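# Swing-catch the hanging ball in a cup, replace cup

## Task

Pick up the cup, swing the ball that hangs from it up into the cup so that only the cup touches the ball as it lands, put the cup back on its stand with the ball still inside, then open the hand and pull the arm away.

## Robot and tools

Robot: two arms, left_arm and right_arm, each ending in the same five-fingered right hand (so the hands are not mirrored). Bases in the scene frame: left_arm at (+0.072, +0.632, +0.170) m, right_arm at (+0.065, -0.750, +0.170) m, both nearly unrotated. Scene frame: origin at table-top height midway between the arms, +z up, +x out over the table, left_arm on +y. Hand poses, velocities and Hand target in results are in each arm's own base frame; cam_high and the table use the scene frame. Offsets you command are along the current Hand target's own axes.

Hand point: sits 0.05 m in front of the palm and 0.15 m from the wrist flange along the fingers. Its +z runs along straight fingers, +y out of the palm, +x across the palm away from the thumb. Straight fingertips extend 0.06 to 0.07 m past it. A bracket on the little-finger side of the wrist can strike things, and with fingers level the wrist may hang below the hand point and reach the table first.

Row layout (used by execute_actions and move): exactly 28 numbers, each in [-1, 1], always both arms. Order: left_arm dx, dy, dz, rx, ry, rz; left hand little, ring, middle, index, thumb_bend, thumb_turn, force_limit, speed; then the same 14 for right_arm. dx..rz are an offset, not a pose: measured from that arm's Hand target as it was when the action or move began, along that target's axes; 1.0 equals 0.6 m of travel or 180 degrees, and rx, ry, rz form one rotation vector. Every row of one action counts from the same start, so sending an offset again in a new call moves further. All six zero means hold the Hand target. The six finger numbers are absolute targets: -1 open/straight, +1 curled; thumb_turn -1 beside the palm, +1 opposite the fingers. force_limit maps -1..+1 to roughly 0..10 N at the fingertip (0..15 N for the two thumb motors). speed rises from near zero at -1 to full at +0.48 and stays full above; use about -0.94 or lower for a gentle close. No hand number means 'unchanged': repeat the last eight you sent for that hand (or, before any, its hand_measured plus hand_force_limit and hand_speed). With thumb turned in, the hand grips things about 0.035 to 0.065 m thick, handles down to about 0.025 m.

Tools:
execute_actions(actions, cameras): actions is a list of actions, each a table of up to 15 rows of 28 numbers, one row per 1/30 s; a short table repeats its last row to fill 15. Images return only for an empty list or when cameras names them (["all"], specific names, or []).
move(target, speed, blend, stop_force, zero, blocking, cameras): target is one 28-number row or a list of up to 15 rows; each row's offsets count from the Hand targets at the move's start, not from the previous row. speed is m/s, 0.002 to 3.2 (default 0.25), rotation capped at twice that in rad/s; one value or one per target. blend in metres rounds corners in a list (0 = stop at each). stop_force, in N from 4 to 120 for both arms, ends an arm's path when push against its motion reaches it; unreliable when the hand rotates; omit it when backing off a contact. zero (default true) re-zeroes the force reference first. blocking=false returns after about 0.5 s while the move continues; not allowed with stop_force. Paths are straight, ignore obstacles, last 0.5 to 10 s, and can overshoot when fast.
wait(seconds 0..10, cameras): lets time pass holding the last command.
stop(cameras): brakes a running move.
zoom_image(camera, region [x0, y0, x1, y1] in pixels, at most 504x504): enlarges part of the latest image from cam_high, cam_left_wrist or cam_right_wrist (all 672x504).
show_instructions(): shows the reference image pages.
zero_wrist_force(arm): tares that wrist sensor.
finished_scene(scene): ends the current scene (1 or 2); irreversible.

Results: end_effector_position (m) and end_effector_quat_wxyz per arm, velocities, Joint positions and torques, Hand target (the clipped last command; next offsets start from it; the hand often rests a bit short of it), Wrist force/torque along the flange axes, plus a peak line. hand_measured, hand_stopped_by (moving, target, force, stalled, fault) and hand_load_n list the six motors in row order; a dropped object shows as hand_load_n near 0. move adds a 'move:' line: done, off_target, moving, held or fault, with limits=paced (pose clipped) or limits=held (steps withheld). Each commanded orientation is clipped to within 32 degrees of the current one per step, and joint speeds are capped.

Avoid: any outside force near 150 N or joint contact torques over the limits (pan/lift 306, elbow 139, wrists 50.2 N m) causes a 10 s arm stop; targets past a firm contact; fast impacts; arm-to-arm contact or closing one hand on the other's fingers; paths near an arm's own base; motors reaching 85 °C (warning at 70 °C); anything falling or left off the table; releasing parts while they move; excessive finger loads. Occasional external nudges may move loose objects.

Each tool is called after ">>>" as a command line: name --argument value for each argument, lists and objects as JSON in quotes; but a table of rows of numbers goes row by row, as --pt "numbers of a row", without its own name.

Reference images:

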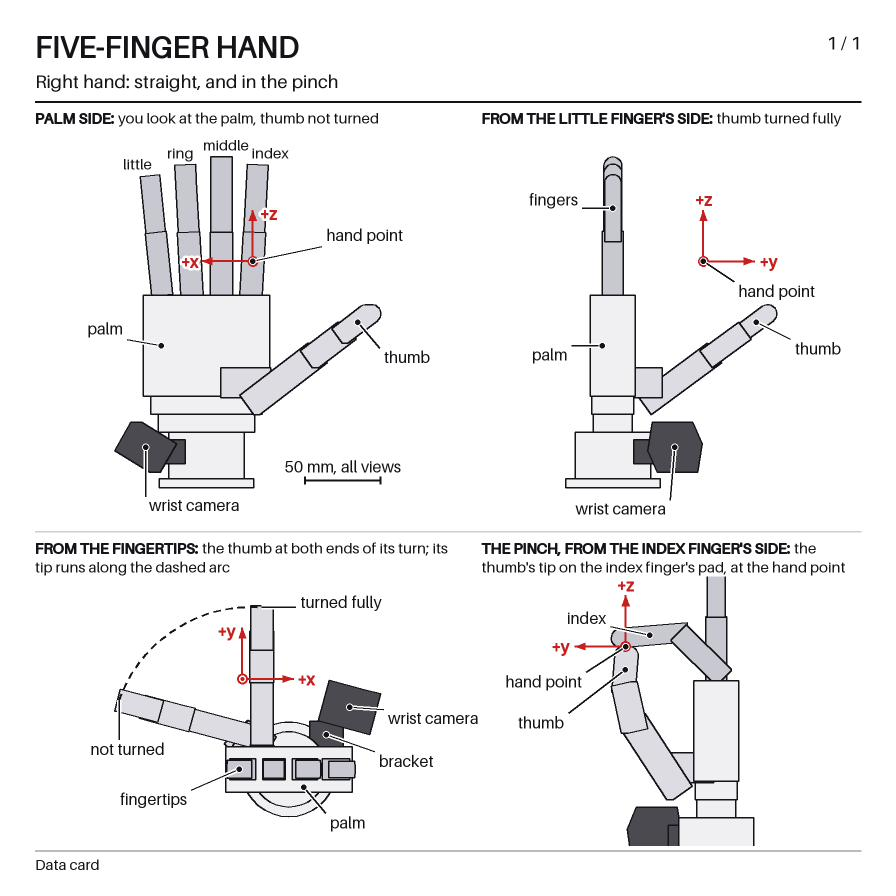

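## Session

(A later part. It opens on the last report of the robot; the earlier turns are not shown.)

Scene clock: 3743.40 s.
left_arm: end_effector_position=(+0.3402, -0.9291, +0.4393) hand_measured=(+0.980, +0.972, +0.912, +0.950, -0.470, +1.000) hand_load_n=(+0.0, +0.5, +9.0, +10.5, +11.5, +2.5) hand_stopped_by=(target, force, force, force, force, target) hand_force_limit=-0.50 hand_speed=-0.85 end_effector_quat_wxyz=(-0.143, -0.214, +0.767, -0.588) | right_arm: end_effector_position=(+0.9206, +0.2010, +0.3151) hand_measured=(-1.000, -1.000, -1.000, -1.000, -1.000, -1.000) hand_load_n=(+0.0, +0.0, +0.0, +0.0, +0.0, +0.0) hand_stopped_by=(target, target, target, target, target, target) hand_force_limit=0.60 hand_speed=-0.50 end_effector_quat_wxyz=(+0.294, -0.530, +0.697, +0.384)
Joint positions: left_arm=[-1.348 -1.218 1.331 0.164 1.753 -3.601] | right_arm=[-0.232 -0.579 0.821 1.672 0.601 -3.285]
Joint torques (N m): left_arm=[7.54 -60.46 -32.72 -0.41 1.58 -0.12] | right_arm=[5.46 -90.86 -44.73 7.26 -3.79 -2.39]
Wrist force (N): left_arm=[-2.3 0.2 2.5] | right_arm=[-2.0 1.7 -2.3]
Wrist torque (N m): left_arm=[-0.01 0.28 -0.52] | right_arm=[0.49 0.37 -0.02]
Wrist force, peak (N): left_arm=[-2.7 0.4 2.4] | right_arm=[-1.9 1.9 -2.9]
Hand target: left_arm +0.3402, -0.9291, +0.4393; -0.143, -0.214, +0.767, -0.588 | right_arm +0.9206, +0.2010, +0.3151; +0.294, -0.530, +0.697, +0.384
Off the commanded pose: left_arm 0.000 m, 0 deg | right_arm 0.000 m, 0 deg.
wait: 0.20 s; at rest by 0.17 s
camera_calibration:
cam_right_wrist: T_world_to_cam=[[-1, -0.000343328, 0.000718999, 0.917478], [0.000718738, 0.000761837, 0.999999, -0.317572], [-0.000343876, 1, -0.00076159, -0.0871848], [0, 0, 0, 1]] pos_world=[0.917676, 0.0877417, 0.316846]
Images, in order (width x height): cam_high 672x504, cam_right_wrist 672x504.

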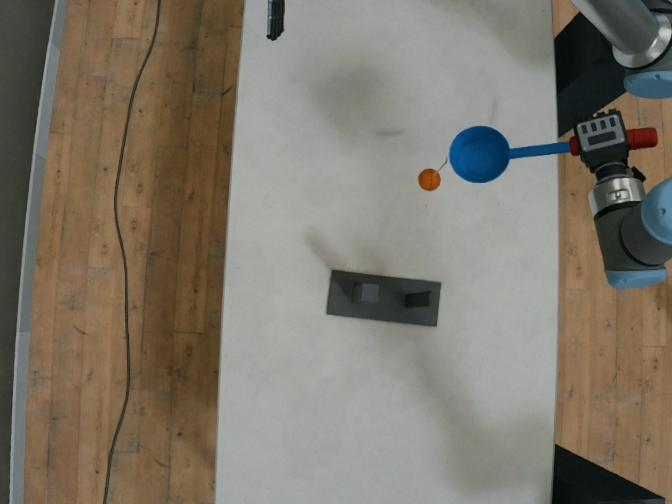

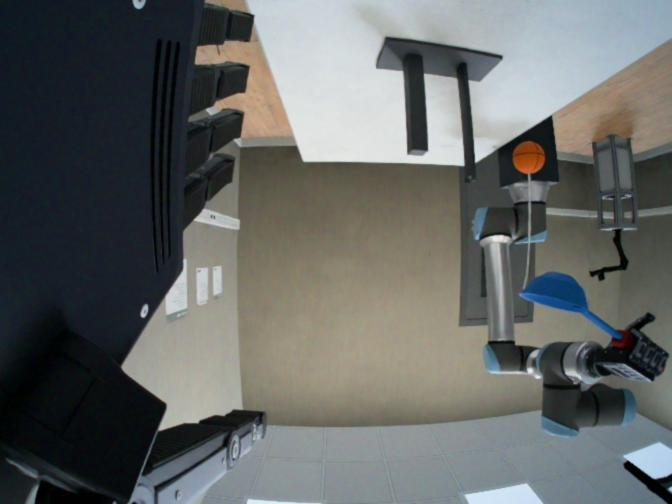

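>>> execute_actions --actions '[[[0,0,0,0,0,0,0.98,0.98,0.97,0.97,0.89,1,-0.5,-0.85,0,0,0,0,0,0,-1,-1,-1,-1,-1,-1,0.6,-0.5],[0,0,0,0,0,0,0.98,0.98,0.97,0.97,0.89,1,-0.5,-0.85,0,0,0,0,0,0,-1,-1,-1,-1,-1,-1,0.6,-0.5],[0,0,0,0,0,0,0.98,0.98,0.97,0.97,0.89,1,-0.5,-0.85,0,0,0,0,0,0,-1,-1,-1,-1,-1,-1,0.6,-0.5],[0.0211,0.0143,-0.0079,0,0,0,0.98,0.98,0.97,0.97,0.89,1,-0.5,-0.85,0,0,0,0,0,0,-1,-1,-1,-1,-1,-1,0.6,-0.5],[0.0424,0.0279,-0.0130,0,0,0,0.98,0.98,0.97,0.97,0.89,1,-0.5,-0.85,0,0,0,0,0,0,-1,-1,-1,-1,-1,-1,0.6,-0.5],[0.0473,0.0296,-0.0098,0,0,0,0.98,0.98,0.97,0.97,0.89,1,-0.5,-0.85,0,0,0,0,0,0,-1,-1,-1,-1,-1,-1,0.6,-0.5],[0.0623,0.0384,-0.0111,0,0,0,0.98,0.98,0.97,0.97,0.89,1,-0.5,-0.85,0,0,0,0,0,0,-1,-1,-1,-1,-1,-1,0.6,-0.5],[0.0774,0.0473,-0.0124,0,0,0,0.98,0.98,0.97,0.97,0.89,1,-0.5,-0.85,0,0,0,0,0,0,-1,-1,-1,-1,-1,-1,0.6,-0.5],[0.0924,0.0561,-0.0137,0,0,0,0.98,0.98,0.97,0.97,0.89,1,-0.5,-0.85,0,0,0,0,0,0,-1,-1,-1,-1,-1,-1,0.6,-0.5],[0.1075,0.0650,-0.0150,0,0,0,0.98,0.98,0.97,0.97,0.89,1,-0.5,-0.85,0,0,0,0,0,0,-1,-1,-1,-1,-1,-1,0.6,-0.5],[0.1225,0.0738,-0.0163,0,0,0,0.98,0.98,0.97,0.97,0.89,1,-0.5,-0.85,0,0,0,0,0,0,-1,-1,-1,-1,-1,-1,0.6,-0.5],[0.1376,0.0827,-0.0176,0,0,0,0.98,0.98,0.97,0.97,0.89,1,-0.5,-0.85,0,0,0,0,0,0,-1,-1,-1,-1,-1,-1,0.6,-0.5],[0.1526,0.0915,-0.0189,0,0,0,0.98,0.98,0.97,0.97,0.89,1,-0.5,-0.85,0,0,0,0,0,0,-1,-1,-1,-1,-1,-1,0.6,-0.5],[0.1677,0.1004,-0.0203,0,0,0,0.98,0.98,0.97,0.97,0.89,1,-0.5,-0.85,0,0,0,0,0,0,-1,-1,-1,-1,-1,-1,0.6,-0.5],[0.1827,0.1092,-0.0216,0,0,0,0.98,0.98,0.97,0.97,0.89,1,-0.5,-0.85,0,0,0,0,0,0,-1,-1,-1,-1,-1,-1,0.6,-0.5]],[[-0.0336,-0.0242,0.0168,0,0,0,0.98,0.98,0.97,0.97,0.89,1,-0.5,-0.85,0,0,0,0,0,0,-1,-1,-1,-1,-1,-1,0.6,-0.5],[-0.0646,-0.0445,0.0263,0,0,0,0.98,0.98,0.97,0.97,0.89,1,-0.5,-0.85,0,0,0,0,0,0,-1,-1,-1,-1,-1,-1,0.6,-0.5],[-0.1034,-0.0686,0.0337,0,0,0,0.98,0.98,0.97,0.97,0.89,1,-0.5,-0.85,0,0,0,0,0,0,-1,-1,-1,-1,-1,-1,0.6,-0.5],[-0.1433,-0.0923,0.0377,0,0,0,0.98,0.98,0.97,0.97,0.89,1,-0.5,-0.85,0,0,0,0,0,0,-1,-1,-1,-1,-1,-1,0.6,-0.5],[-0.1822,-0.1147,0.0395,0,0,0,0.98,0.98,0.97,0.97,0.89,1,-0.5,-0.85,0,0,0,0,0,0,-1,-1,-1,-1,-1,-1,0.6,-0.5],[-0.2272,-0.1411,0.0434,0,0,0,0.98,0.98,0.97,0.97,0.89,1,-0.5,-0.85,0,0,0,0,0,0,-1,-1,-1,-1,-1,-1,0.6,-0.5],[-0.2712,-0.1667,0.0465,0,0,0,0.98,0.98,0.97,0.97,0.89,1,-0.5,-0.85,0,0,0,0,0,0,-1,-1,-1,-1,-1,-1,0.6,-0.5],[-0.3171,-0.1937,0.0505,0,0,0,0.98,0.98,0.97,0.97,0.89,1,-0.5,-0.85,0,0,0,0,0,0,-1,-1,-1,-1,-1,-1,0.6,-0.5],[-0.3630,-0.2207,0.0545,0,0,0,0.98,0.98,0.97,0.97,0.89,1,-0.5,-0.85,0,0,0,0,0,0,-1,-1,-1,-1,-1,-1,0.6,-0.5],[-0.4089,-0.2476,0.0585,0,0,0,0.98,0.98,0.97,0.97,0.89,1,-0.5,-0.85,0,0,0,0,0,0,-1,-1,-1,-1,-1,-1,0.6,-0.5],[-0.4547,-0.2746,0.0624,0,0,0,0.98,0.98,0.97,0.97,0.89,1,-0.5,-0.85,0,0,0,0,0,0,-1,-1,-1,-1,-1,-1,0.6,-0.5],[-0.5006,-0.3016,0.0664,0,0,0,0.98,0.98,0.97,0.97,0.89,1,-0.5,-0.85,0,0,0,0,0,0,-1,-1,-1,-1,-1,-1,0.6,-0.5],[-0.5465,-0.3285,0.0704,0,0,0,0.98,0.98,0.97,0.97,0.89,1,-0.5,-0.85,0,0,0,0,0,0,-1,-1,-1,-1,-1,-1,0.6,-0.5],[-0.5670,-0.3383,0.0649,0,0,0,0.98,0.98,0.97,0.97,0.89,1,-0.5,-0.85,0,0,0,0,0,0,-1,-1,-1,-1,-1,-1,0.6,-0.5],[-0.5604,-0.3307,0.0527,0,0,0,0.98,0.98,0.97,0.97,0.89,1,-0.5,-0.85,0,0,0,0,0,0,-1,-1,-1,-1,-1,-1,0.6,-0.5]],[[0.0124,0.0095,-0.0081,0,0,0,0.98,0.98,0.97,0.97,0.89,1,-0.5,-0.85,0,0,0,0,0,0,-1,-1,-1,-1,-1,-1,0.6,-0.5],[0.0222,0.0156,-0.0099,0,0,0,0.98,0.98,0.97,0.97,0.89,1,-0.5,-0.85,0,0,0,0,0,0,-1,-1,-1,-1,-1,-1,0.6,-0.5],[0.0190,0.0120,-0.0043,0,0,0,0.98,0.98,0.97,0.97,0.89,1,-0.5,-0.85,0,0,0,0,0,0,-1,-1,-1,-1,-1,-1,0.6,-0.5],[0.0304,0.0187,-0.0053,0,0,0,0.98,0.98,0.97,0.97,0.89,1,-0.5,-0.85,0,0,0,0,0,0,-1,-1,-1,-1,-1,-1,0.6,-0.5],[0.0419,0.0255,-0.0062,0,0,0,0.98,0.98,0.97,0.97,0.89,1,-0.5,-0.85,0,0,0,0,0,0,-1,-1,-1,-1,-1,-1,0.6,-0.5],[0.0534,0.0322,-0.0072,0,0,0,0.98,0.98,0.97,0.97,0.89,1,-0.5,-0.85,0,0,0,0,0,0,-1,-1,-1,-1,-1,-1,0.6,-0.5],[0.0648,0.0389,-0.0082,0,0,0,0.98,0.98,0.97,0.97,0.89,1,-0.5,-0.85,0,0,0,0,0,0,-1,-1,-1,-1,-1,-1,0.6,-0.5],[0.0636,0.0371,-0.0045,0,0,0,0.98,0.98,0.97,0.97,0.89,1,-0.5,-0.85,0,0,0,0,0,0,-1,-1,-1,-1,-1,-1,0.6,-0.5],[0.0636,0.0366,-0.0029,0,0,0,0.98,0.98,0.97,0.97,0.89,1,-0.5,-0.85,0,0,0,0,0,0,-1,-1,-1,-1,-1,-1,0.6,-0.5],[0.0636,0.0364,-0.0026,0,0,0,0.98,0.98,0.97,0.97,0.89,1,-0.5,-0.85,0,0,0,0,0,0,-1,-1,-1,-1,-1,-1,0.6,-0.5],[0.0673,0.0390,-0.0042,0,0,0,0.98,0.98,0.97,0.97,0.89,1,-0.5,-0.85,0,0,0,0,0,0,-1,-1,-1,-1,-1,-1,0.6,-0.5]]]' --cameras '["cam_high", "cam_right_wrist"]'

>>> wait --seconds 0.03 --cameras '["cam_high", "cam_right_wrist"]'

>>> wait --seconds 0.03 --cameras '["cam_high", "cam_right_wrist"]'

>>> wait --seconds 0.03 --cameras '["cam_high", "cam_right_wrist"]'

>>> wait --seconds 0.06 --cameras '["cam_high", "cam_right_wrist"]'

>>> wait --seconds 0.06 --cameras '["cam_high", "cam_right_wrist"]'

Scene clock: 3835.30 s.
left_arm: end_effector_position=(+0.5566, -0.9386, +0.4392) hand_measured=(+0.980, +0.970, +0.912, +0.950, -0.470, +1.000) hand_load_n=(+0.0, +1.0, +9.0, +9.0, +11.5, +3.0) hand_stopped_by=(target, force, force, force, force, target) hand_force_limit=-0.50 hand_speed=-0.85 end_effector_quat_wxyz=(-0.143, -0.214, +0.767, -0.588) | right_arm: end_effector_position=(+0.9206, +0.2010, +0.3151) hand_measured=(-1.000, -1.000, -1.000, -1.000, -1.000, -1.000) hand_load_n=(+0.0, +0.0, +0.0, +0.0, -0.5, +0.0) hand_stopped_by=(target, target, target, target, target, target) hand_force_limit=0.60 hand_speed=-0.50 end_effector_quat_wxyz=(+0.294, -0.530, +0.697, +0.384)
Joint positions: left_arm=[-1.1 -0.988 0.992 0.295 1.991 -3.528] | right_arm=[-0.232 -0.579 0.821 1.672 0.601 -3.285]
Joint torques (N m): left_arm=[8.26 -92.27 -44.76 -0.71 0.87 3.6] | right_arm=[2.28 -94.21 -44.82 7.4 -3.68 -2.06]
Wrist force (N): left_arm=[-1.5 2.7 3.3] | right_arm=[-2.0 2.3 -3.0]
Wrist torque (N m): left_arm=[0.01 0.37 -1.10] | right_arm=[0.61 0.38 -0.01]
Wrist force, peak (N): left_arm=[-21.5 -7.0 1.6] | right_arm=[-2.8 2.3 -2.9]
Hand target: left_arm +0.5567, -0.9387, +0.4391; -0.143, -0.214, +0.767, -0.588 | right_arm +0.9206, +0.2010, +0.3151; +0.294, -0.530, +0.697, +0.384
Off the commanded pose: left_arm 0.000 m, 0 deg | right_arm 0.000 m, 0 deg.
camera_calibration:
cam_right_wrist: T_world_to_cam=[[-1, -0.000343328, 0.000718999, 0.917478], [0.000718738, 0.000761837, 0.999999, -0.317572], [-0.000343876, 1, -0.00076159, -0.0871848], [0, 0, 0, 1]] pos_world=[0.917676, 0.0877417, 0.316846]
Images, in order (width x height): cam_high 672x504, cam_right_wrist 672x504.

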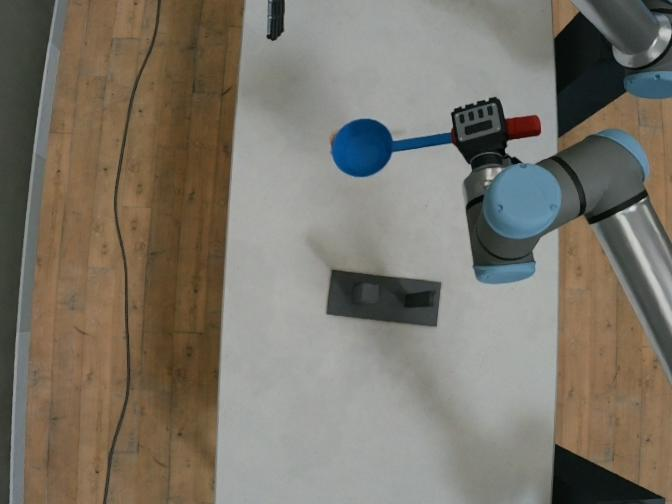

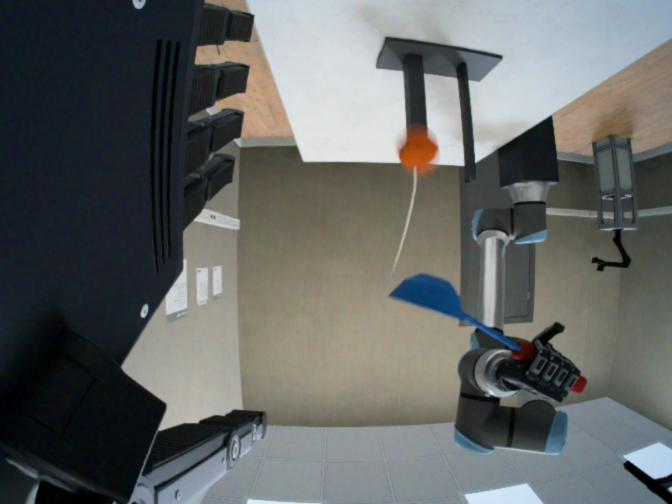

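Scene clock: 3835.33 s.
left_arm: end_effector_position=(+0.5566, -0.9386, +0.4392) hand_measured=(+0.980, +0.972, +0.912, +0.950, -0.470, +1.000) hand_load_n=(+0.0, +0.5, +9.0, +12.5, +11.5, +3.0) hand_stopped_by=(target, force, force, force, force, target) hand_force_limit=-0.50 hand_speed=-0.85 end_effector_quat_wxyz=(-0.143, -0.214, +0.767, -0.588) | right_arm: end_effector_position=(+0.9206, +0.2010, +0.3151) hand_measured=(-1.000, -1.000, -1.000, -1.000, -1.000, -1.000) hand_load_n=(+0.0, +0.0, +0.0, +0.0, +0.0, +0.0) hand_stopped_by=(target, target, target, target, target, target) hand_force_limit=0.60 hand_speed=-0.50 end_effector_quat_wxyz=(+0.294, -0.530, +0.697, +0.384)
Joint positions: left_arm=[-1.1 -0.988 0.992 0.295 1.991 -3.528] | right_arm=[-0.232 -0.579 0.821 1.672 0.601 -3.285]
Joint torques (N m): left_arm=[7.27 -95.45 -44.83 -1.06 0.79 3.65] | right_arm=[1.08 -93.61 -45.7 7.21 -3.9 -2.44]
Wrist force (N): left_arm=[-2.5 -1.9 2.8] | right_arm=[-2.1 1.7 -2.6]
Wrist torque (N m): left_arm=[-0.02 0.38 -0.16] | right_arm=[0.50 0.39 -0.03]
Wrist force, peak (N): left_arm=[-2.5 -1.9 2.8] | right_arm=[-2.1 1.7 -2.6]
Hand target: left_arm +0.5567, -0.9387, +0.4391; -0.143, -0.214, +0.767, -0.588 | right_arm +0.9206, +0.2010, +0.3151; +0.294, -0.530, +0.697, +0.384
Off the commanded pose: left_arm 0.000 m, 0 deg | right_arm 0.000 m, 0 deg.
wait: 0.03 s; no rest
camera_calibration:
cam_right_wrist: T_world_to_cam=[[-1, -0.000343328, 0.000718999, 0.917478], [0.000718738, 0.000761837, 0.999999, -0.317572], [-0.000343876, 1, -0.00076159, -0.0871848], [0, 0, 0, 1]] pos_world=[0.917676, 0.0877417, 0.316846]
Images, in order (width x height): cam_high 672x504, cam_right_wrist 672x504.

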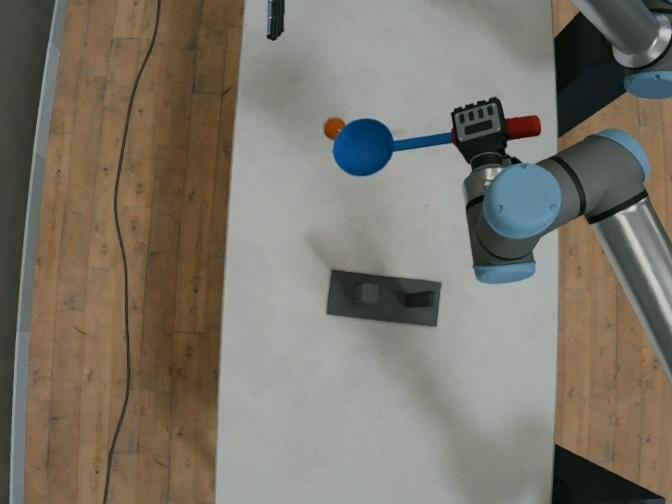

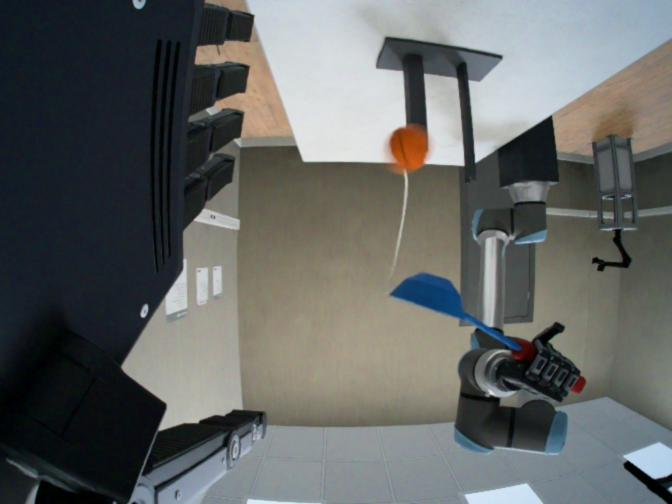

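Scene clock: 3835.37 s.
left_arm: end_effector_position=(+0.5566, -0.9386, +0.4392) hand_measured=(+0.980, +0.972, +0.912, +0.950, -0.470, +1.000) hand_load_n=(+0.0, +0.5, +9.0, +10.5, +11.5, +3.0) hand_stopped_by=(target, force, force, force, force, target) hand_force_limit=-0.50 hand_speed=-0.85 end_effector_quat_wxyz=(-0.143, -0.214, +0.767, -0.588) | right_arm: end_effector_position=(+0.9206, +0.2010, +0.3151) hand_measured=(-1.000, -1.000, -1.000, -1.000, -1.000, -1.000) hand_load_n=(+0.0, +0.0, +0.0, +0.0, +0.0, +0.0) hand_stopped_by=(target, target, target, target, target, target) hand_force_limit=0.60 hand_speed=-0.50 end_effector_quat_wxyz=(+0.294, -0.530, +0.697, +0.384)
Joint positions: left_arm=[-1.1 -0.988 0.992 0.295 1.991 -3.528] | right_arm=[-0.232 -0.579 0.821 1.672 0.601 -3.285]
Joint torques (N m): left_arm=[7.17 -93.93 -45.06 -1.37 0.64 3.77] | right_arm=[2.04 -92.7 -45.77 7.39 -4.04 -2.36]
Wrist force (N): left_arm=[-1.7 1.3 2.8] | right_arm=[-2.1 2.0 -2.5]
Wrist torque (N m): left_arm=[-0.01 0.21 -0.78] | right_arm=[0.53 0.40 -0.03]
Wrist force, peak (N): left_arm=[-1.7 1.3 2.8] | right_arm=[-2.1 2.0 -2.5]
Hand target: left_arm +0.5567, -0.9387, +0.4391; -0.143, -0.214, +0.767, -0.588 | right_arm +0.9206, +0.2010, +0.3151; +0.294, -0.530, +0.697, +0.384
Off the commanded pose: left_arm 0.000 m, 0 deg | right_arm 0.000 m, 0 deg.
wait: 0.03 s; no rest
camera_calibration:
cam_right_wrist: T_world_to_cam=[[-1, -0.000343328, 0.000718999, 0.917478], [0.000718738, 0.000761837, 0.999999, -0.317572], [-0.000343876, 1, -0.00076159, -0.0871848], [0, 0, 0, 1]] pos_world=[0.917676, 0.0877417, 0.316846]
Images, in order (width x height): cam_high 672x504, cam_right_wrist 672x504.

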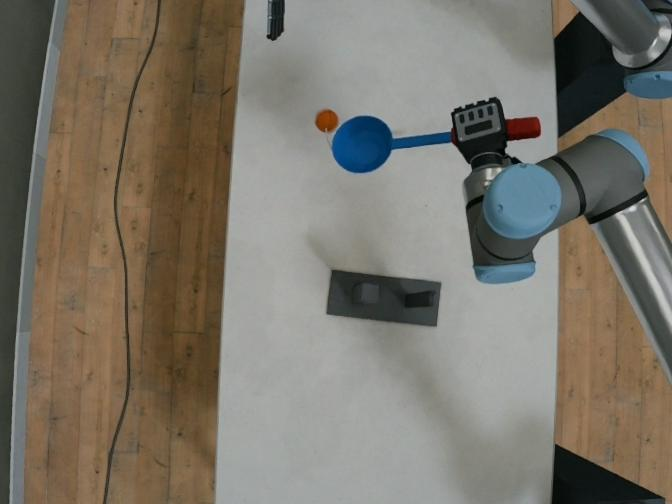

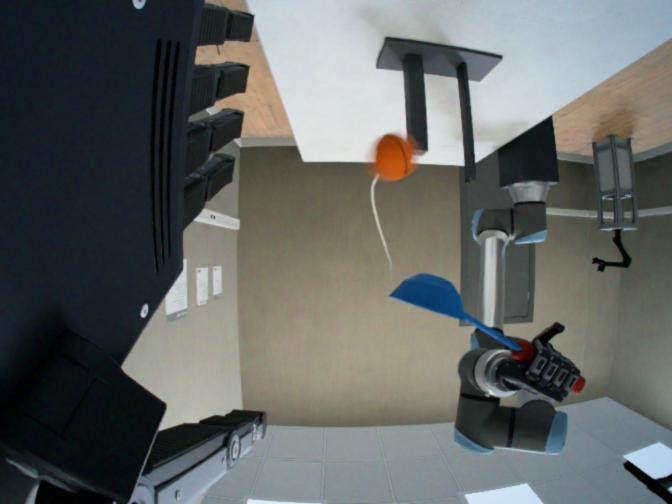

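Scene clock: 3835.40 s.
left_arm: end_effector_position=(+0.5566, -0.9386, +0.4392) hand_measured=(+0.980, +0.972, +0.912, +0.950, -0.470, +1.000) hand_load_n=(+0.0, +0.5, +9.0, +11.0, +11.5, +2.5) hand_stopped_by=(target, force, force, force, force, target) hand_force_limit=-0.50 hand_speed=-0.85 end_effector_quat_wxyz=(-0.143, -0.214, +0.767, -0.588) | right_arm: end_effector_position=(+0.9206, +0.2010, +0.3151) hand_measured=(-1.000, -1.000, -1.000, -1.000, -1.000, -1.000) hand_load_n=(+0.0, +0.0, +0.0, +0.0, +0.0, +0.0) hand_stopped_by=(target, target, target, target, target, target) hand_force_limit=0.60 hand_speed=-0.50 end_effector_quat_wxyz=(+0.294, -0.530, +0.697, +0.384)
Joint positions: left_arm=[-1.1 -0.988 0.992 0.295 1.991 -3.528] | right_arm=[-0.232 -0.579 0.821 1.672 0.601 -3.285]
Joint torques (N m): left_arm=[7.23 -91.39 -44.95 -1.32 0.69 3.25] | right_arm=[0.9 -94.34 -45.37 7.45 -3.9 -2.35]
Wrist force (N): left_arm=[-2.1 -1.5 2.1] | right_arm=[-2.6 1.8 -2.3]
Wrist torque (N m): left_arm=[0.01 0.25 -0.26] | right_arm=[0.49 0.46 -0.06]
Wrist force, peak (N): left_arm=[-2.1 -1.5 2.1] | right_arm=[-2.6 1.8 -2.3]
Hand target: left_arm +0.5567, -0.9387, +0.4391; -0.143, -0.214, +0.767, -0.588 | right_arm +0.9206, +0.2010, +0.3151; +0.294, -0.530, +0.697, +0.384
Off the commanded pose: left_arm 0.000 m, 0 deg | right_arm 0.000 m, 0 deg.
wait: 0.03 s; no rest
camera_calibration:
cam_right_wrist: T_world_to_cam=[[-1, -0.000343328, 0.000718999, 0.917478], [0.000718738, 0.000761837, 0.999999, -0.317572], [-0.000343876, 1, -0.00076159, -0.0871848], [0, 0, 0, 1]] pos_world=[0.917676, 0.0877417, 0.316846]
Images, in order (width x height): cam_high 672x504, cam_right_wrist 672x504.

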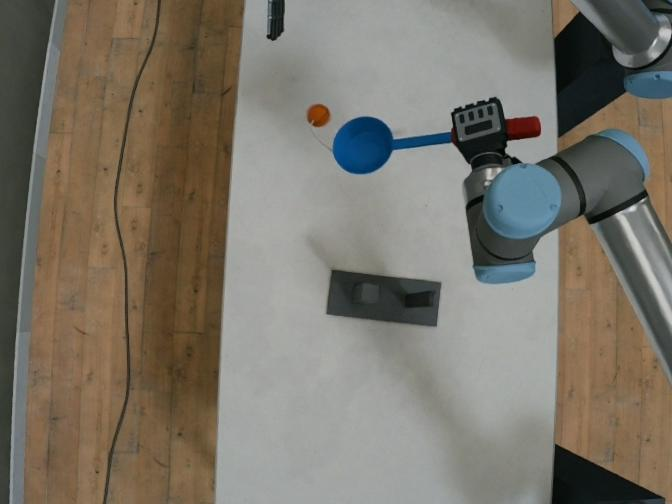

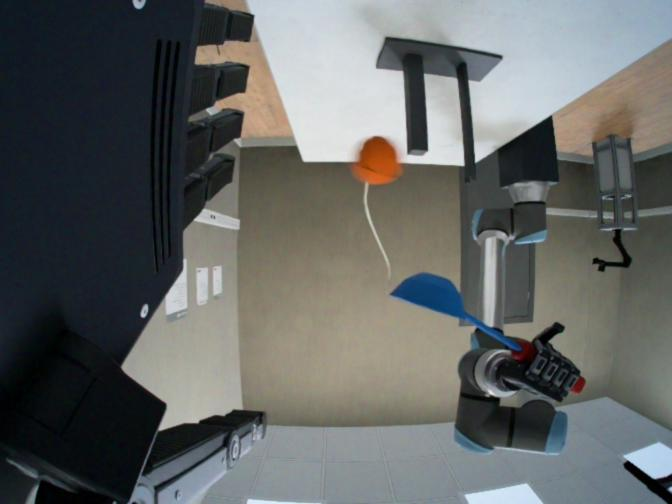

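Scene clock: 3835.47 s.
left_arm: end_effector_position=(+0.5566, -0.9386, +0.4392) hand_measured=(+0.980, +0.972, +0.912, +0.950, -0.470, +1.000) hand_load_n=(+0.0, +0.0, +9.0, +11.5, +11.5, +3.0) hand_stopped_by=(target, force, force, force, force, target) hand_force_limit=-0.50 hand_speed=-0.85 end_effector_quat_wxyz=(-0.143, -0.214, +0.767, -0.588) | right_arm: end_effector_position=(+0.9206, +0.2010, +0.3151) hand_measured=(-1.000, -1.000, -1.000, -1.000, -1.000, -1.000) hand_load_n=(+0.0, +0.0, +0.0, +0.0, +0.0, +0.0) hand_stopped_by=(target, target, target, target, target, target) hand_force_limit=0.60 hand_speed=-0.50 end_effector_quat_wxyz=(+0.294, -0.530, +0.697, +0.384)
Joint positions: left_arm=[-1.1 -0.988 0.992 0.295 1.991 -3.528] | right_arm=[-0.232 -0.579 0.821 1.672 0.601 -3.285]
Joint torques (N m): left_arm=[8.34 -91.24 -47.4 -1.78 1.29 3.87] | right_arm=[1.68 -93.22 -45.06 7.28 -3.62 -2.43]
Wrist force (N): left_arm=[-2.0 -1.7 2.8] | right_arm=[-1.8 1.5 -2.3]
Wrist torque (N m): left_arm=[-0.10 0.24 -0.31] | right_arm=[0.45 0.34 -0.02]
Wrist force, peak (N): left_arm=[-2.2 1.8 2.7] | right_arm=[-2.2 1.9 -2.4]
Hand target: left_arm +0.5567, -0.9387, +0.4391; -0.143, -0.214, +0.767, -0.588 | right_arm +0.9206, +0.2010, +0.3151; +0.294, -0.530, +0.697, +0.384
Off the commanded pose: left_arm 0.000 m, 0 deg | right_arm 0.000 m, 0 deg.
wait: 0.07 s; no rest
camera_calibration:
cam_right_wrist: T_world_to_cam=[[-1, -0.000343328, 0.000718999, 0.917478], [0.000718738, 0.000761837, 0.999999, -0.317572], [-0.000343876, 1, -0.00076159, -0.0871848], [0, 0, 0, 1]] pos_world=[0.917676, 0.0877417, 0.316846]
Images, in order (width x height): cam_high 672x504, cam_right_wrist 672x504.

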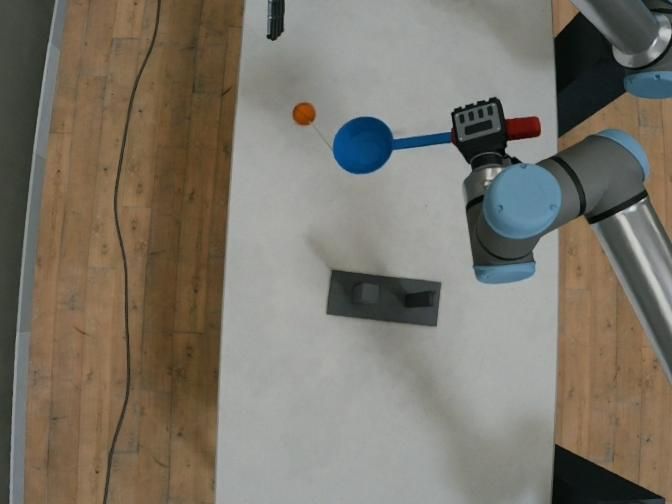

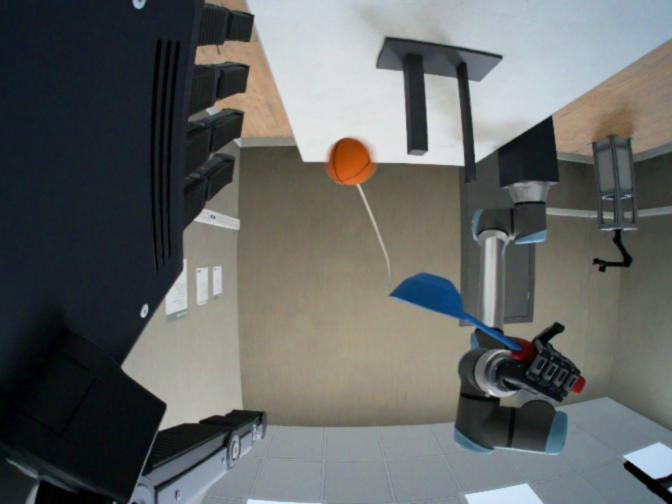

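Scene clock: 3835.53 s.
left_arm: end_effector_position=(+0.5566, -0.9386, +0.4392) hand_measured=(+0.980, +0.972, +0.912, +0.950, -0.470, +1.000) hand_load_n=(+0.0, +0.5, +9.0, +10.5, +11.5, +2.5) hand_stopped_by=(target, force, force, force, force, target) hand_force_limit=-0.50 hand_speed=-0.85 end_effector_quat_wxyz=(-0.143, -0.214, +0.767, -0.588) | right_arm: end_effector_position=(+0.9206, +0.2010, +0.3151) hand_measured=(-1.000, -1.000, -1.000, -1.000, -1.000, -1.000) hand_load_n=(+0.0, +0.0, +0.0, +0.0, +0.0, +0.0) hand_stopped_by=(target, target, target, target, target, target) hand_force_limit=0.60 hand_speed=-0.50 end_effector_quat_wxyz=(+0.294, -0.530, +0.697, +0.384)
Joint positions: left_arm=[-1.1 -0.988 0.992 0.295 1.991 -3.528] | right_arm=[-0.232 -0.579 0.821 1.672 0.601 -3.285]
Joint torques (N m): left_arm=[9.04 -89.17 -49.35 -2.21 0.48 3.74] | right_arm=[0.01 -93.65 -44.95 7.35 -4.09 -2.44]
Wrist force (N): left_arm=[-2.3 -1.2 3.1] | right_arm=[-1.5 1.7 -2.3]
Wrist torque (N m): left_arm=[-0.09 0.32 -0.44] | right_arm=[0.48 0.29 0.00]
Wrist force, peak (N): left_arm=[-2.3 -1.2 3.1] | right_arm=[-2.2 1.6 -2.3]
Hand target: left_arm +0.5567, -0.9387, +0.4391; -0.143, -0.214, +0.767, -0.588 | right_arm +0.9206, +0.2010, +0.3151; +0.294, -0.530, +0.697, +0.384
Off the commanded pose: left_arm 0.000 m, 0 deg | right_arm 0.000 m, 0 deg.
wait: 0.07 s; no rest
camera_calibration:
cam_right_wrist: T_world_to_cam=[[-1, -0.000343328, 0.000718999, 0.917478], [0.000718738, 0.000761837, 0.999999, -0.317572], [-0.000343876, 1, -0.00076159, -0.0871848], [0, 0, 0, 1]] pos_world=[0.917676, 0.0877417, 0.316846]
Images, in order (width x height): cam_high 672x504, cam_right_wrist 672x504.

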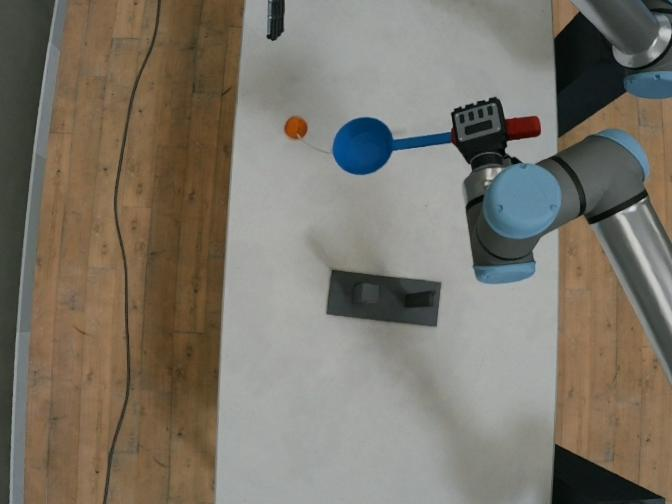

